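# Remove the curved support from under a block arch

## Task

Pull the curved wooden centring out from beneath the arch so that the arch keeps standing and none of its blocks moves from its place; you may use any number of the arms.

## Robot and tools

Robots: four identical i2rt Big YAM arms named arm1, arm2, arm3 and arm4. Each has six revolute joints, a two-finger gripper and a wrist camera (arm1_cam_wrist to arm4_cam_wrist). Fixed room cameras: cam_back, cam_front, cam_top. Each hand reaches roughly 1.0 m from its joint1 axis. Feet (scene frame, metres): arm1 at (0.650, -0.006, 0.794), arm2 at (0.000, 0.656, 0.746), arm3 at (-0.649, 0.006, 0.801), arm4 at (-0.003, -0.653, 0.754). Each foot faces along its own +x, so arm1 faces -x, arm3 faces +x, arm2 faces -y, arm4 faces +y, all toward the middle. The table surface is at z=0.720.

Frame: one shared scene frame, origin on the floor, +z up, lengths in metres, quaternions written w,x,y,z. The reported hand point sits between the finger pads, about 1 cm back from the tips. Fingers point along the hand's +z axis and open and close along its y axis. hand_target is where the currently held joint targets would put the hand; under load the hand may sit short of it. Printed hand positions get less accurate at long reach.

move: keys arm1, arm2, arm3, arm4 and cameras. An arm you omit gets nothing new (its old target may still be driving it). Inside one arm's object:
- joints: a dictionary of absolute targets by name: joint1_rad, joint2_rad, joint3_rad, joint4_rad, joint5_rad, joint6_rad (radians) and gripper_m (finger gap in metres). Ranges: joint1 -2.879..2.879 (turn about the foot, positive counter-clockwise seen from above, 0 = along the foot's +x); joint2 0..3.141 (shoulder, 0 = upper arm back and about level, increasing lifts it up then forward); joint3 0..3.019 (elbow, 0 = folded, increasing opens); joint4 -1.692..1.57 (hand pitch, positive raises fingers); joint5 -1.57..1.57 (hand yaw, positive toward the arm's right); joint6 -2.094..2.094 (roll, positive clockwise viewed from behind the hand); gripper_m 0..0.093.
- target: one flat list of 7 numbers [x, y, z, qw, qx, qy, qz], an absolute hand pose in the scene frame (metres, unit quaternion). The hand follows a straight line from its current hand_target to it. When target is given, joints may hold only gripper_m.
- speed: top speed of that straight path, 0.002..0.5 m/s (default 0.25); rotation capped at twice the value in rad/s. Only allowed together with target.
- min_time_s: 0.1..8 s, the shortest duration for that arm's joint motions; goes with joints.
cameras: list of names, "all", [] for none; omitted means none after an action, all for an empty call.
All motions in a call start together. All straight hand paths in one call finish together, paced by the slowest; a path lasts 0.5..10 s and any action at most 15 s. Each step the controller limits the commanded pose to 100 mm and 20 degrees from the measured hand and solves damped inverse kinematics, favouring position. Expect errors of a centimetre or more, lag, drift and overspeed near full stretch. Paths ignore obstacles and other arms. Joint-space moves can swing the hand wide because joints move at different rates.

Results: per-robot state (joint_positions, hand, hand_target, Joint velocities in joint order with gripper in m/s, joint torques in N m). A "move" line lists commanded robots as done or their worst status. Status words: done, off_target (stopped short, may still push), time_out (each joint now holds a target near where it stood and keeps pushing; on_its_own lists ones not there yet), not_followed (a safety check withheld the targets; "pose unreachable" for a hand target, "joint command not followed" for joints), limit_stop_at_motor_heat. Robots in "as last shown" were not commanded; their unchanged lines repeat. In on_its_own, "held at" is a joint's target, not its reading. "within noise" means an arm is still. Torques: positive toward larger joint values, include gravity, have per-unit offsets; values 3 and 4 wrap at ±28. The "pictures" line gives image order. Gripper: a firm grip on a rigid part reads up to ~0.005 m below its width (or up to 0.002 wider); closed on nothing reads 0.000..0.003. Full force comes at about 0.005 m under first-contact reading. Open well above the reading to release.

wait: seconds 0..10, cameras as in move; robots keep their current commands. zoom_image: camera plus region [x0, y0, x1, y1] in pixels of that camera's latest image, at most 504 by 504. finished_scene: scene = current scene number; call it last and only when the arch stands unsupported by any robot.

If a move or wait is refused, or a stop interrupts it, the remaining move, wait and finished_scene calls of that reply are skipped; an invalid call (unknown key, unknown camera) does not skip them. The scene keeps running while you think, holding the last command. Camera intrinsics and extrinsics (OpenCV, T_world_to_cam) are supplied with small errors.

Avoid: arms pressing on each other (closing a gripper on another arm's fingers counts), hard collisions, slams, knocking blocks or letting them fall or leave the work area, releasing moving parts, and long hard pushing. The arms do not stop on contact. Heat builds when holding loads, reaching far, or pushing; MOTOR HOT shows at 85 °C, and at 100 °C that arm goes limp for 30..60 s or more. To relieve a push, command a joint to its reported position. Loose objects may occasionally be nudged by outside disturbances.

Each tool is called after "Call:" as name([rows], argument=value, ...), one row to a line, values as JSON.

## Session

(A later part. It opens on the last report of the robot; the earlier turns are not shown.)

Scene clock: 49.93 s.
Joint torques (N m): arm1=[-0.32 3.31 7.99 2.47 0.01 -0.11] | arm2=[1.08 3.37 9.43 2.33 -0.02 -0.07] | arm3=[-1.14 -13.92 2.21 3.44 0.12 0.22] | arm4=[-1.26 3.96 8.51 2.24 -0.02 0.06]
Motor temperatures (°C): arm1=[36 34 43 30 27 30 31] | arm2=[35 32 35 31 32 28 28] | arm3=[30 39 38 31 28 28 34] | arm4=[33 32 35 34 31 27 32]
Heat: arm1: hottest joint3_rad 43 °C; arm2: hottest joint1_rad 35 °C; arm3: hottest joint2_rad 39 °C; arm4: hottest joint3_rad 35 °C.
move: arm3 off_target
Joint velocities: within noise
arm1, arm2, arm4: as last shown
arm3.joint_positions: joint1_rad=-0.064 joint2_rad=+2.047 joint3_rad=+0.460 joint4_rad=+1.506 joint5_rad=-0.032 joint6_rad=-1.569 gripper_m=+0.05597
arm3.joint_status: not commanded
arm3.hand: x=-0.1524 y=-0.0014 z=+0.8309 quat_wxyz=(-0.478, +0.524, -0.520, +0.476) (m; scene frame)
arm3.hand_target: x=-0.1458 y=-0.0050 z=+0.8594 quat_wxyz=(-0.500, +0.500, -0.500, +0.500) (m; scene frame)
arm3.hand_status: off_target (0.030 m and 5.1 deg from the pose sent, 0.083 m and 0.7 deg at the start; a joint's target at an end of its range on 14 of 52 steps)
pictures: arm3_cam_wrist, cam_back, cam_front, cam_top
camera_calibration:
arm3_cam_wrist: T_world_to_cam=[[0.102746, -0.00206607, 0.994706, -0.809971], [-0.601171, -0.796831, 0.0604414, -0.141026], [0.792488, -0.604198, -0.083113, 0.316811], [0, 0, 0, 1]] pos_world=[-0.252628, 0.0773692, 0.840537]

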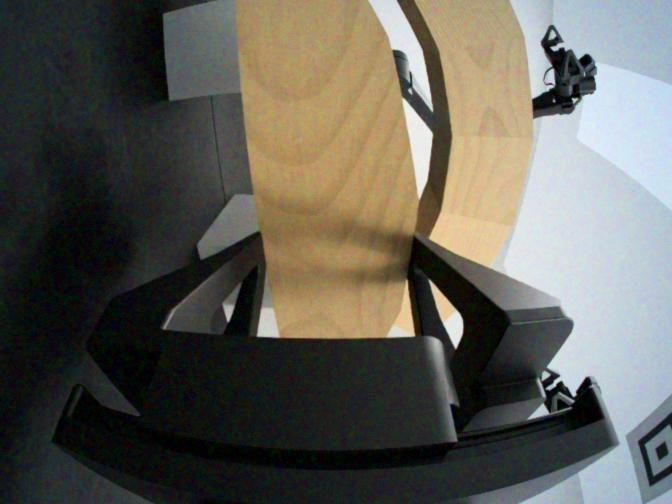

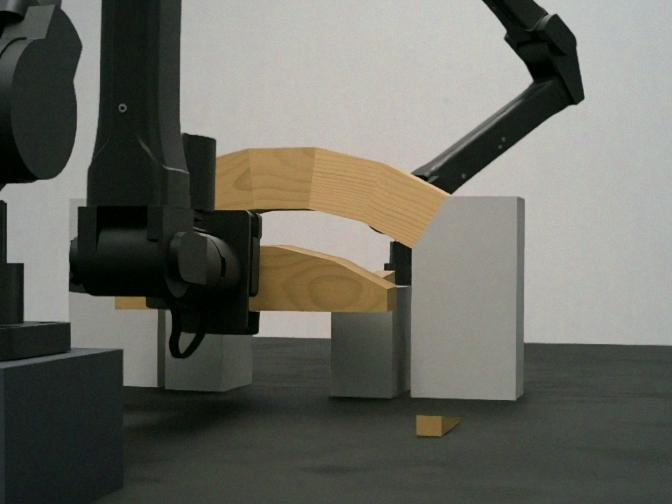

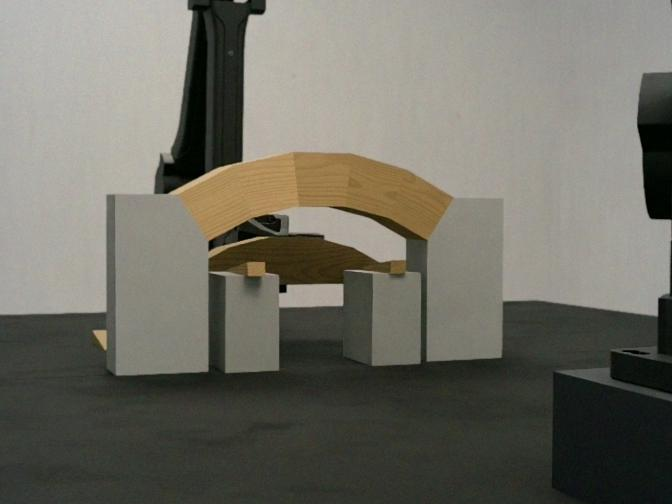

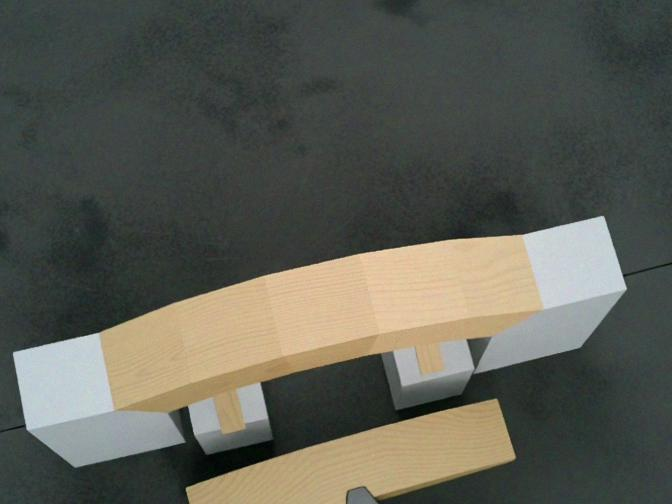

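Call:
move(arm3={"target":[-0.25,-0.015,0.93,0,0,1,0],"speed":0.4})

Call:
move(arm3={"target":[-0.26,-0.015,0.79,0,0,1,0],"speed":0.2}, cameras=["cam_back","arm3_cam_wrist"])

Scene clock: 53.87 s.
Joint torques (N m): arm1=[-0.32 3.31 8.02 2.52 0.01 -0.11] | arm2=[1.14 3.78 9.36 2.3 -0.01 -0.06] | arm3=[-1.03 -9.93 15.57 -0.68 0.03 0.2] | arm4=[-0.79 3.96 8.64 2.18 0 0.03]
Motor temperatures (°C): arm1=[36 34 43 30 27 30 31] | arm2=[35 32 35 31 31 28 28] | arm3=[30 39 39 31 28 28 34] | arm4=[33 32 35 34 31 27 32]
Heat: arm1: hottest joint3_rad 43 °C; arm2: hottest joint1_rad 35 °C; arm3: hottest joint2_rad 39 °C; arm4: hottest joint3_rad 35 °C.
move: arm3 off_target
Joint velocities: within noise
arm1, arm2, arm4: as last shown
arm3.joint_positions: joint1_rad=-0.088 joint2_rad=+1.433 joint3_rad=+0.997 joint4_rad=-1.191 joint5_rad=-0.005 joint6_rad=-0.067 gripper_m=+0.05597
arm3.joint_status: not commanded
arm3.hand: x=-0.2794 y=-0.0113 z=+0.9047 quat_wxyz=(+0.031, +0.009, -0.999, -0.001) (m; scene frame)
arm3.hand_target: x=-0.2520 y=-0.0149 z=+0.9304 quat_wxyz=(-0.001, +0.000, -1.000, +0.000) (m; scene frame)
arm3.hand_status: off_target (0.039 m and 3.7 deg from the pose sent, 0.140 m and 117.4 deg at the start)
pictures: none

Scene clock: 55.37 s.
Joint torques (N m): arm1=[-0.32 3.19 8.05 2.48 0.01 -0.11] | arm2=[1.32 3.55 9.36 2.28 -0.02 -0.05] | arm3=[-0.73 -11.75 8.17 0.24 0.04 0.18] | arm4=[-0.79 4.01 8.53 1.95 0 0.03]
Motor temperatures (°C): arm1=[36 34 43 30 27 30 31] | arm2=[35 32 35 31 31 28 28] | arm3=[30 39 39 31 28 28 34] | arm4=[33 32 35 34 31 27 32]
Heat: arm1: hottest joint3_rad 43 °C; arm2: hottest joint1_rad 35 °C; arm3: hottest joint2_rad 39 °C; arm4: hottest joint3_rad 35 °C.
move: arm3 off_target
Joint velocities: within noise
arm1.joint_positions: joint1_rad=-0.792 joint2_rad=+0.597 joint3_rad=+1.317 joint4_rad=-1.235 joint5_rad=+0.036 joint6_rad=+0.139 gripper_m=+0.09396
arm1.joint_status: not commanded
arm1.hand: x=+0.4866 y=+0.1760 z=+1.3259 quat_wxyz=(-0.185, +0.761, -0.404, -0.473) (m; scene frame)
arm1.hand_target: x=+0.4882 y=+0.1742 z=+1.3369 quat_wxyz=(-0.188, +0.755, -0.401, -0.483) (m; scene frame)
arm1.hand_status: not commanded
arm2.joint_positions: joint1_rad=+0.031 joint2_rad=+0.603 joint3_rad=+1.457 joint4_rad=-1.387 joint5_rad=-0.263 joint6_rad=+0.761 gripper_m=+0.09396
arm2.joint_status: not commanded
arm2.hand: x=+0.0421 y=+0.4486 z=+1.3126 quat_wxyz=(-0.497, -0.768, -0.393, +0.094) (m; scene frame)
arm2.hand_target: x=+0.0421 y=+0.4516 z=+1.3209 quat_wxyz=(-0.505, -0.763, -0.391, +0.098) (m; scene frame)
arm2.hand_status: not commanded
arm3.joint_positions: joint1_rad=-0.088 joint2_rad=+1.637 joint3_rad=+0.852 joint4_rad=-0.810 joint5_rad=-0.005 joint6_rad=-0.065 gripper_m=+0.05597
arm3.joint_status: not commanded
arm3.hand: x=-0.2706 y=-0.0126 z=+0.7845 quat_wxyz=(+0.015, +0.008, -1.000, +0.000) (m; scene frame)
arm3.hand_target: x=-0.2602 y=-0.0150 z=+0.7901 quat_wxyz=(+0.000, +0.000, -1.000, +0.000) (m; scene frame)
arm3.hand_status: off_target (0.012 m and 2.0 deg from the pose sent, 0.116 m and 3.7 deg at the start)
arm4.joint_positions: joint1_rad=-0.454 joint2_rad=+0.631 joint3_rad=+1.450 joint4_rad=-1.565 joint5_rad=-0.075 joint6_rad=-0.150 gripper_m=+0.09396
arm4.joint_status: not commanded
arm4.hand: x=+0.0668 y=-0.4724 z=+1.2759 quat_wxyz=(-0.346, +0.552, -0.728, -0.214) (m; scene frame)
arm4.hand_target: x=+0.0658 y=-0.4742 z=+1.2836 quat_wxyz=(-0.354, +0.550, -0.724, -0.218) (m; scene frame)
arm4.hand_status: not commanded
pictures: arm3_cam_wrist, cam_back
camera_calibration:
arm3_cam_wrist: T_world_to_cam=[[0.0103085, -0.999853, -0.0137155, 0.0018021], [-0.773649, -0.016665, 0.633395, -0.704527], [-0.633531, 0.00408165, -0.773707, 0.563324], [0, 0, 0, 1]] pos_world=[-0.188192, -0.0122384, 0.882116]

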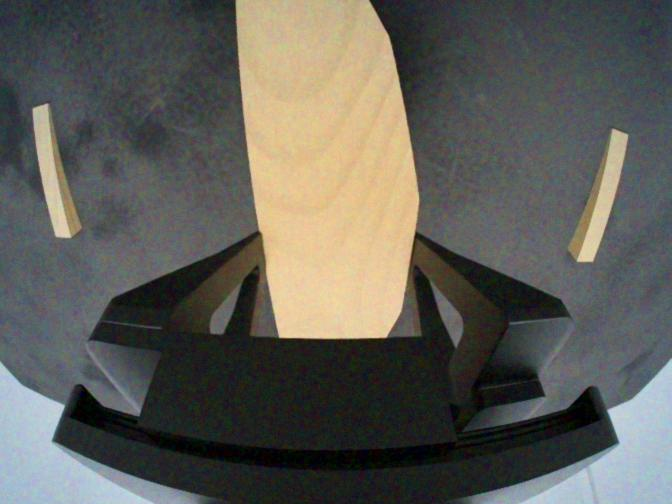

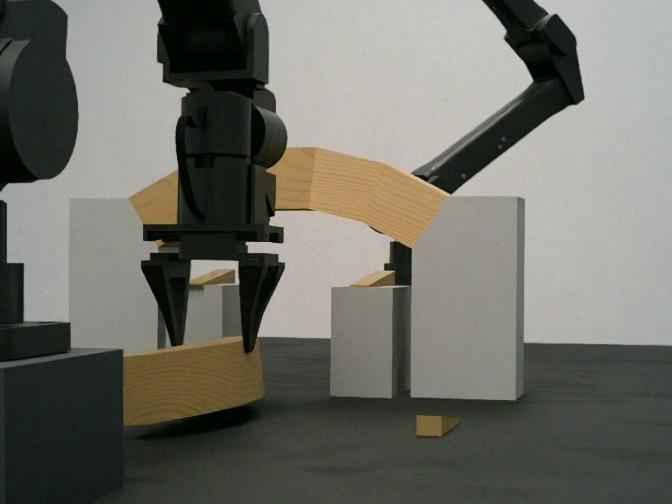

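Call:
move(arm3={"target":[-0.26,-0.015,0.76,0,0,1,0],"speed":0.06})

Call:
move(arm3={"joints":{"gripper_m":0.059}}, cameras=["cam_back"])

Scene clock: 56.57 s.
Joint torques (N m): arm1=[-0.38 3.37 8.01 2.41 0.01 -0.11] | arm2=[1.2 3.66 9.33 2.29 -0.02 -0.06] | arm3=[-0.73 -8.7 6.54 1.54 0.16 0.19] | arm4=[-1.32 3.9 8.68 2.13 -0.02 0.06]
Motor temperatures (°C): arm1=[36 34 43 30 27 30 31] | arm2=[35 32 36 31 31 28 28] | arm3=[30 39 39 31 28 28 34] | arm4=[33 32 35 34 31 27 32]
Heat: arm1: hottest joint3_rad 43 °C; arm2: hottest joint3_rad 36 °C; arm3: hottest joint2_rad 39 °C; arm4: hottest joint3_rad 35 °C.
move: arm3 off_target
Joint velocities: within noise
arm1, arm2, arm4: as last shown
arm3.joint_positions: joint1_rad=-0.088 joint2_rad=+1.664 joint3_rad=+0.846 joint4_rad=-0.752 joint5_rad=-0.008 joint6_rad=-0.065 gripper_m=+0.05597
arm3.joint_status: not commanded
arm3.hand: x=-0.2637 y=-0.0124 z=+0.7730 quat_wxyz=(+0.003, +0.008, -1.000, -0.001) (m; scene frame)
arm3.hand_target: x=-0.2605 y=-0.0149 z=+0.7606 quat_wxyz=(+0.000, +0.000, -1.000, +0.000) (m; scene frame)
arm3.hand_status: off_target (0.014 m and 0.9 deg from the pose sent, 0.027 m and 2.0 deg at the start)
pictures: none

Scene clock: 57.40 s.
Joint torques (N m): arm1=[-0.32 3.19 8.02 2.45 0.01 -0.11] | arm2=[1.14 3.78 9.35 2.35 -0.02 -0.06] | arm3=[-0.5 -10.52 6.67 0.42 0.04 0.19] | arm4=[-0.73 3.49 8.58 2 -0.03 0.05]
Motor temperatures (°C): arm1=[35 34 43 30 27 30 31] | arm2=[35 32 36 31 31 28 28] | arm3=[30 39 39 31 28 28 34] | arm4=[33 32 35 34 31 27 32]
Heat: arm1: hottest joint3_rad 43 °C; arm2: hottest joint3_rad 36 °C; arm3: hottest joint2_rad 39 °C; arm4: hottest joint3_rad 35 °C.
move: arm3 done
Joint velocities: within noise
arm1, arm2, arm4: as last shown
arm3.joint_positions: joint1_rad=-0.089 joint2_rad=+1.683 joint3_rad=+0.843 joint4_rad=-0.725 joint5_rad=-0.006 joint6_rad=-0.063 gripper_m=+0.05895
arm3.joint_status: all done
arm3.hand: x=-0.2619 y=-0.0136 z=+0.7652 quat_wxyz=(+0.001, +0.006, -1.000, +0.001) (m; scene frame)
arm3.hand_target: x=-0.2605 y=-0.0149 z=+0.7606 quat_wxyz=(+0.000, +0.000, -1.000, +0.000) (m; scene frame)
arm3.hand_status: not commanded
pictures: cam_back

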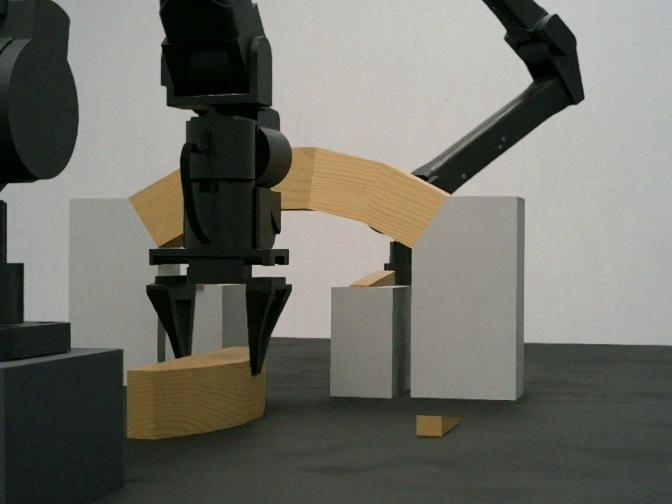

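Settled on the table. Open fully, lift, check the arch.

Call:
move(arm3={"joints":{"gripper_m":0.075}})

Call:
move(arm3={"target":[-0.265,-0.015,0.87,0,0,1,0],"speed":0.2}, cameras=["cam_back","cam_top","cam_front"])

Scene clock: 58.07 s.
Joint torques (N m): arm1=[-0.44 3.43 7.98 2.45 0.01 -0.12] | arm2=[1.08 3.9 9.36 2.33 -0.02 -0.06] | arm3=[-0.21 -10.58 6.67 0.38 0.03 0.18] | arm4=[-1.03 4.13 8.49 2.11 -0.01 0.02]
Motor temperatures (°C): arm1=[35 34 43 30 27 30 31] | arm2=[35 32 36 31 31 28 28] | arm3=[30 39 39 31 28 28 34] | arm4=[33 32 35 34 31 27 32]
Heat: arm1: hottest joint3_rad 43 °C; arm2: hottest joint3_rad 36 °C; arm3: hottest joint2_rad 39 °C; arm4: hottest joint3_rad 35 °C.
move: arm3 done
Joint velocities: within noise
arm1, arm2, arm4: as last shown
arm3.joint_positions: joint1_rad=-0.089 joint2_rad=+1.683 joint3_rad=+0.843 joint4_rad=-0.724 joint5_rad=-0.006 joint6_rad=-0.063 gripper_m=+0.07482
arm3.joint_status: all done
arm3.hand: x=-0.2616 y=-0.0136 z=+0.7652 quat_wxyz=(+0.000, +0.006, -1.000, +0.000) (m; scene frame)
arm3.hand_target: x=-0.2605 y=-0.0149 z=+0.7606 quat_wxyz=(+0.000, +0.000, -1.000, +0.000) (m; scene frame)
arm3.hand_status: not commanded
pictures: none

Scene clock: 59.43 s.
Joint torques (N m): arm1=[-0.32 3.19 8.02 2.44 -0.01 -0.11] | arm2=[1.32 3.72 9.36 2.3 -0.01 -0.05] | arm3=[-0.62 -11.34 12.25 -0.69 0.08 0.14] | arm4=[-1.03 3.96 8.66 2.02 0.02 0.03]
Motor temperatures (°C): arm1=[35 34 43 30 27 30 31] | arm2=[35 32 36 31 31 28 28] | arm3=[30 39 39 31 28 28 34] | arm4=[33 32 35 34 31 27 32]
Heat: arm1: hottest joint3_rad 43 °C; arm2: hottest joint3_rad 36 °C; arm3: hottest joint2_rad 39 °C; arm4: hottest joint3_rad 35 °C.
move: arm3 off_target
Joint velocities: within noise
arm1, arm2, arm4: as last shown
arm3.joint_positions: joint1_rad=-0.089 joint2_rad=+1.486 joint3_rad=+0.895 joint4_rad=-1.021 joint5_rad=-0.006 joint6_rad=-0.063 gripper_m=+0.07491
arm3.joint_status: not commanded
arm3.hand: x=-0.2849 y=-0.0118 z=+0.8514 quat_wxyz=(+0.024, +0.006, -1.000, -0.001) (m; scene frame)
arm3.hand_target: x=-0.2657 y=-0.0150 z=+0.8703 quat_wxyz=(+0.000, +0.000, -1.000, +0.000) (m; scene frame)
arm3.hand_status: off_target (0.027 m and 2.8 deg from the pose sent, 0.105 m and 0.7 deg at the start)
pictures: cam_back, cam_front, cam_top

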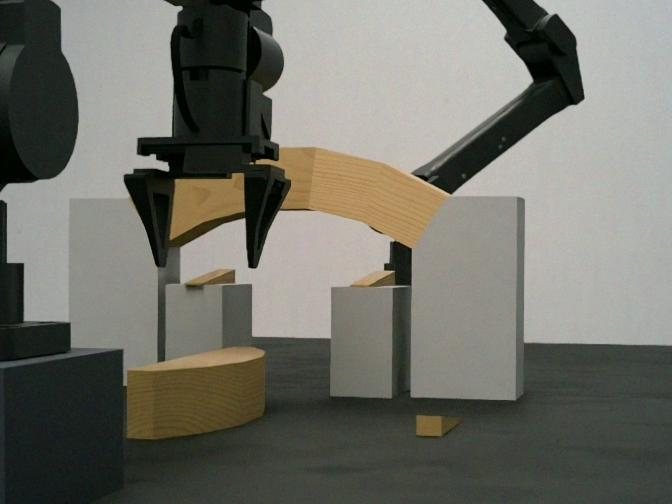

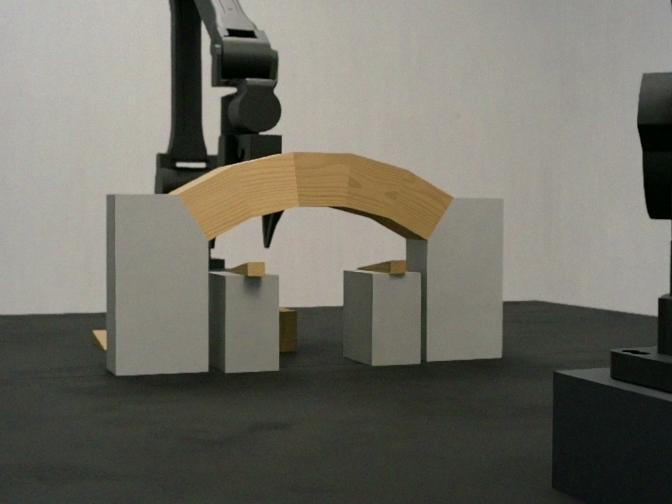

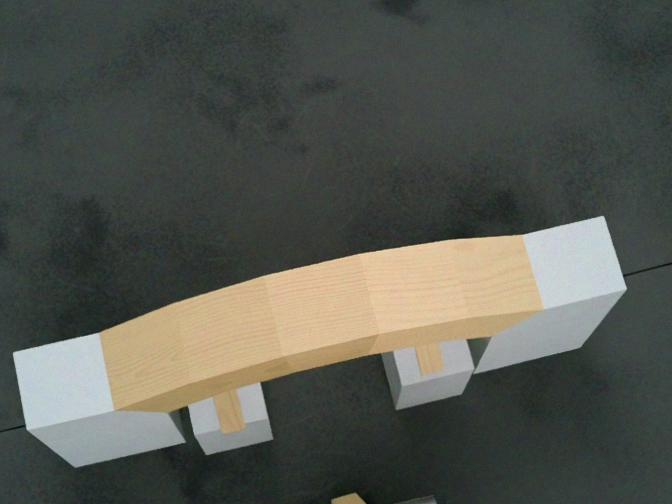

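Call:
finished_scene(scene=2)

The scene is finished: the task was done.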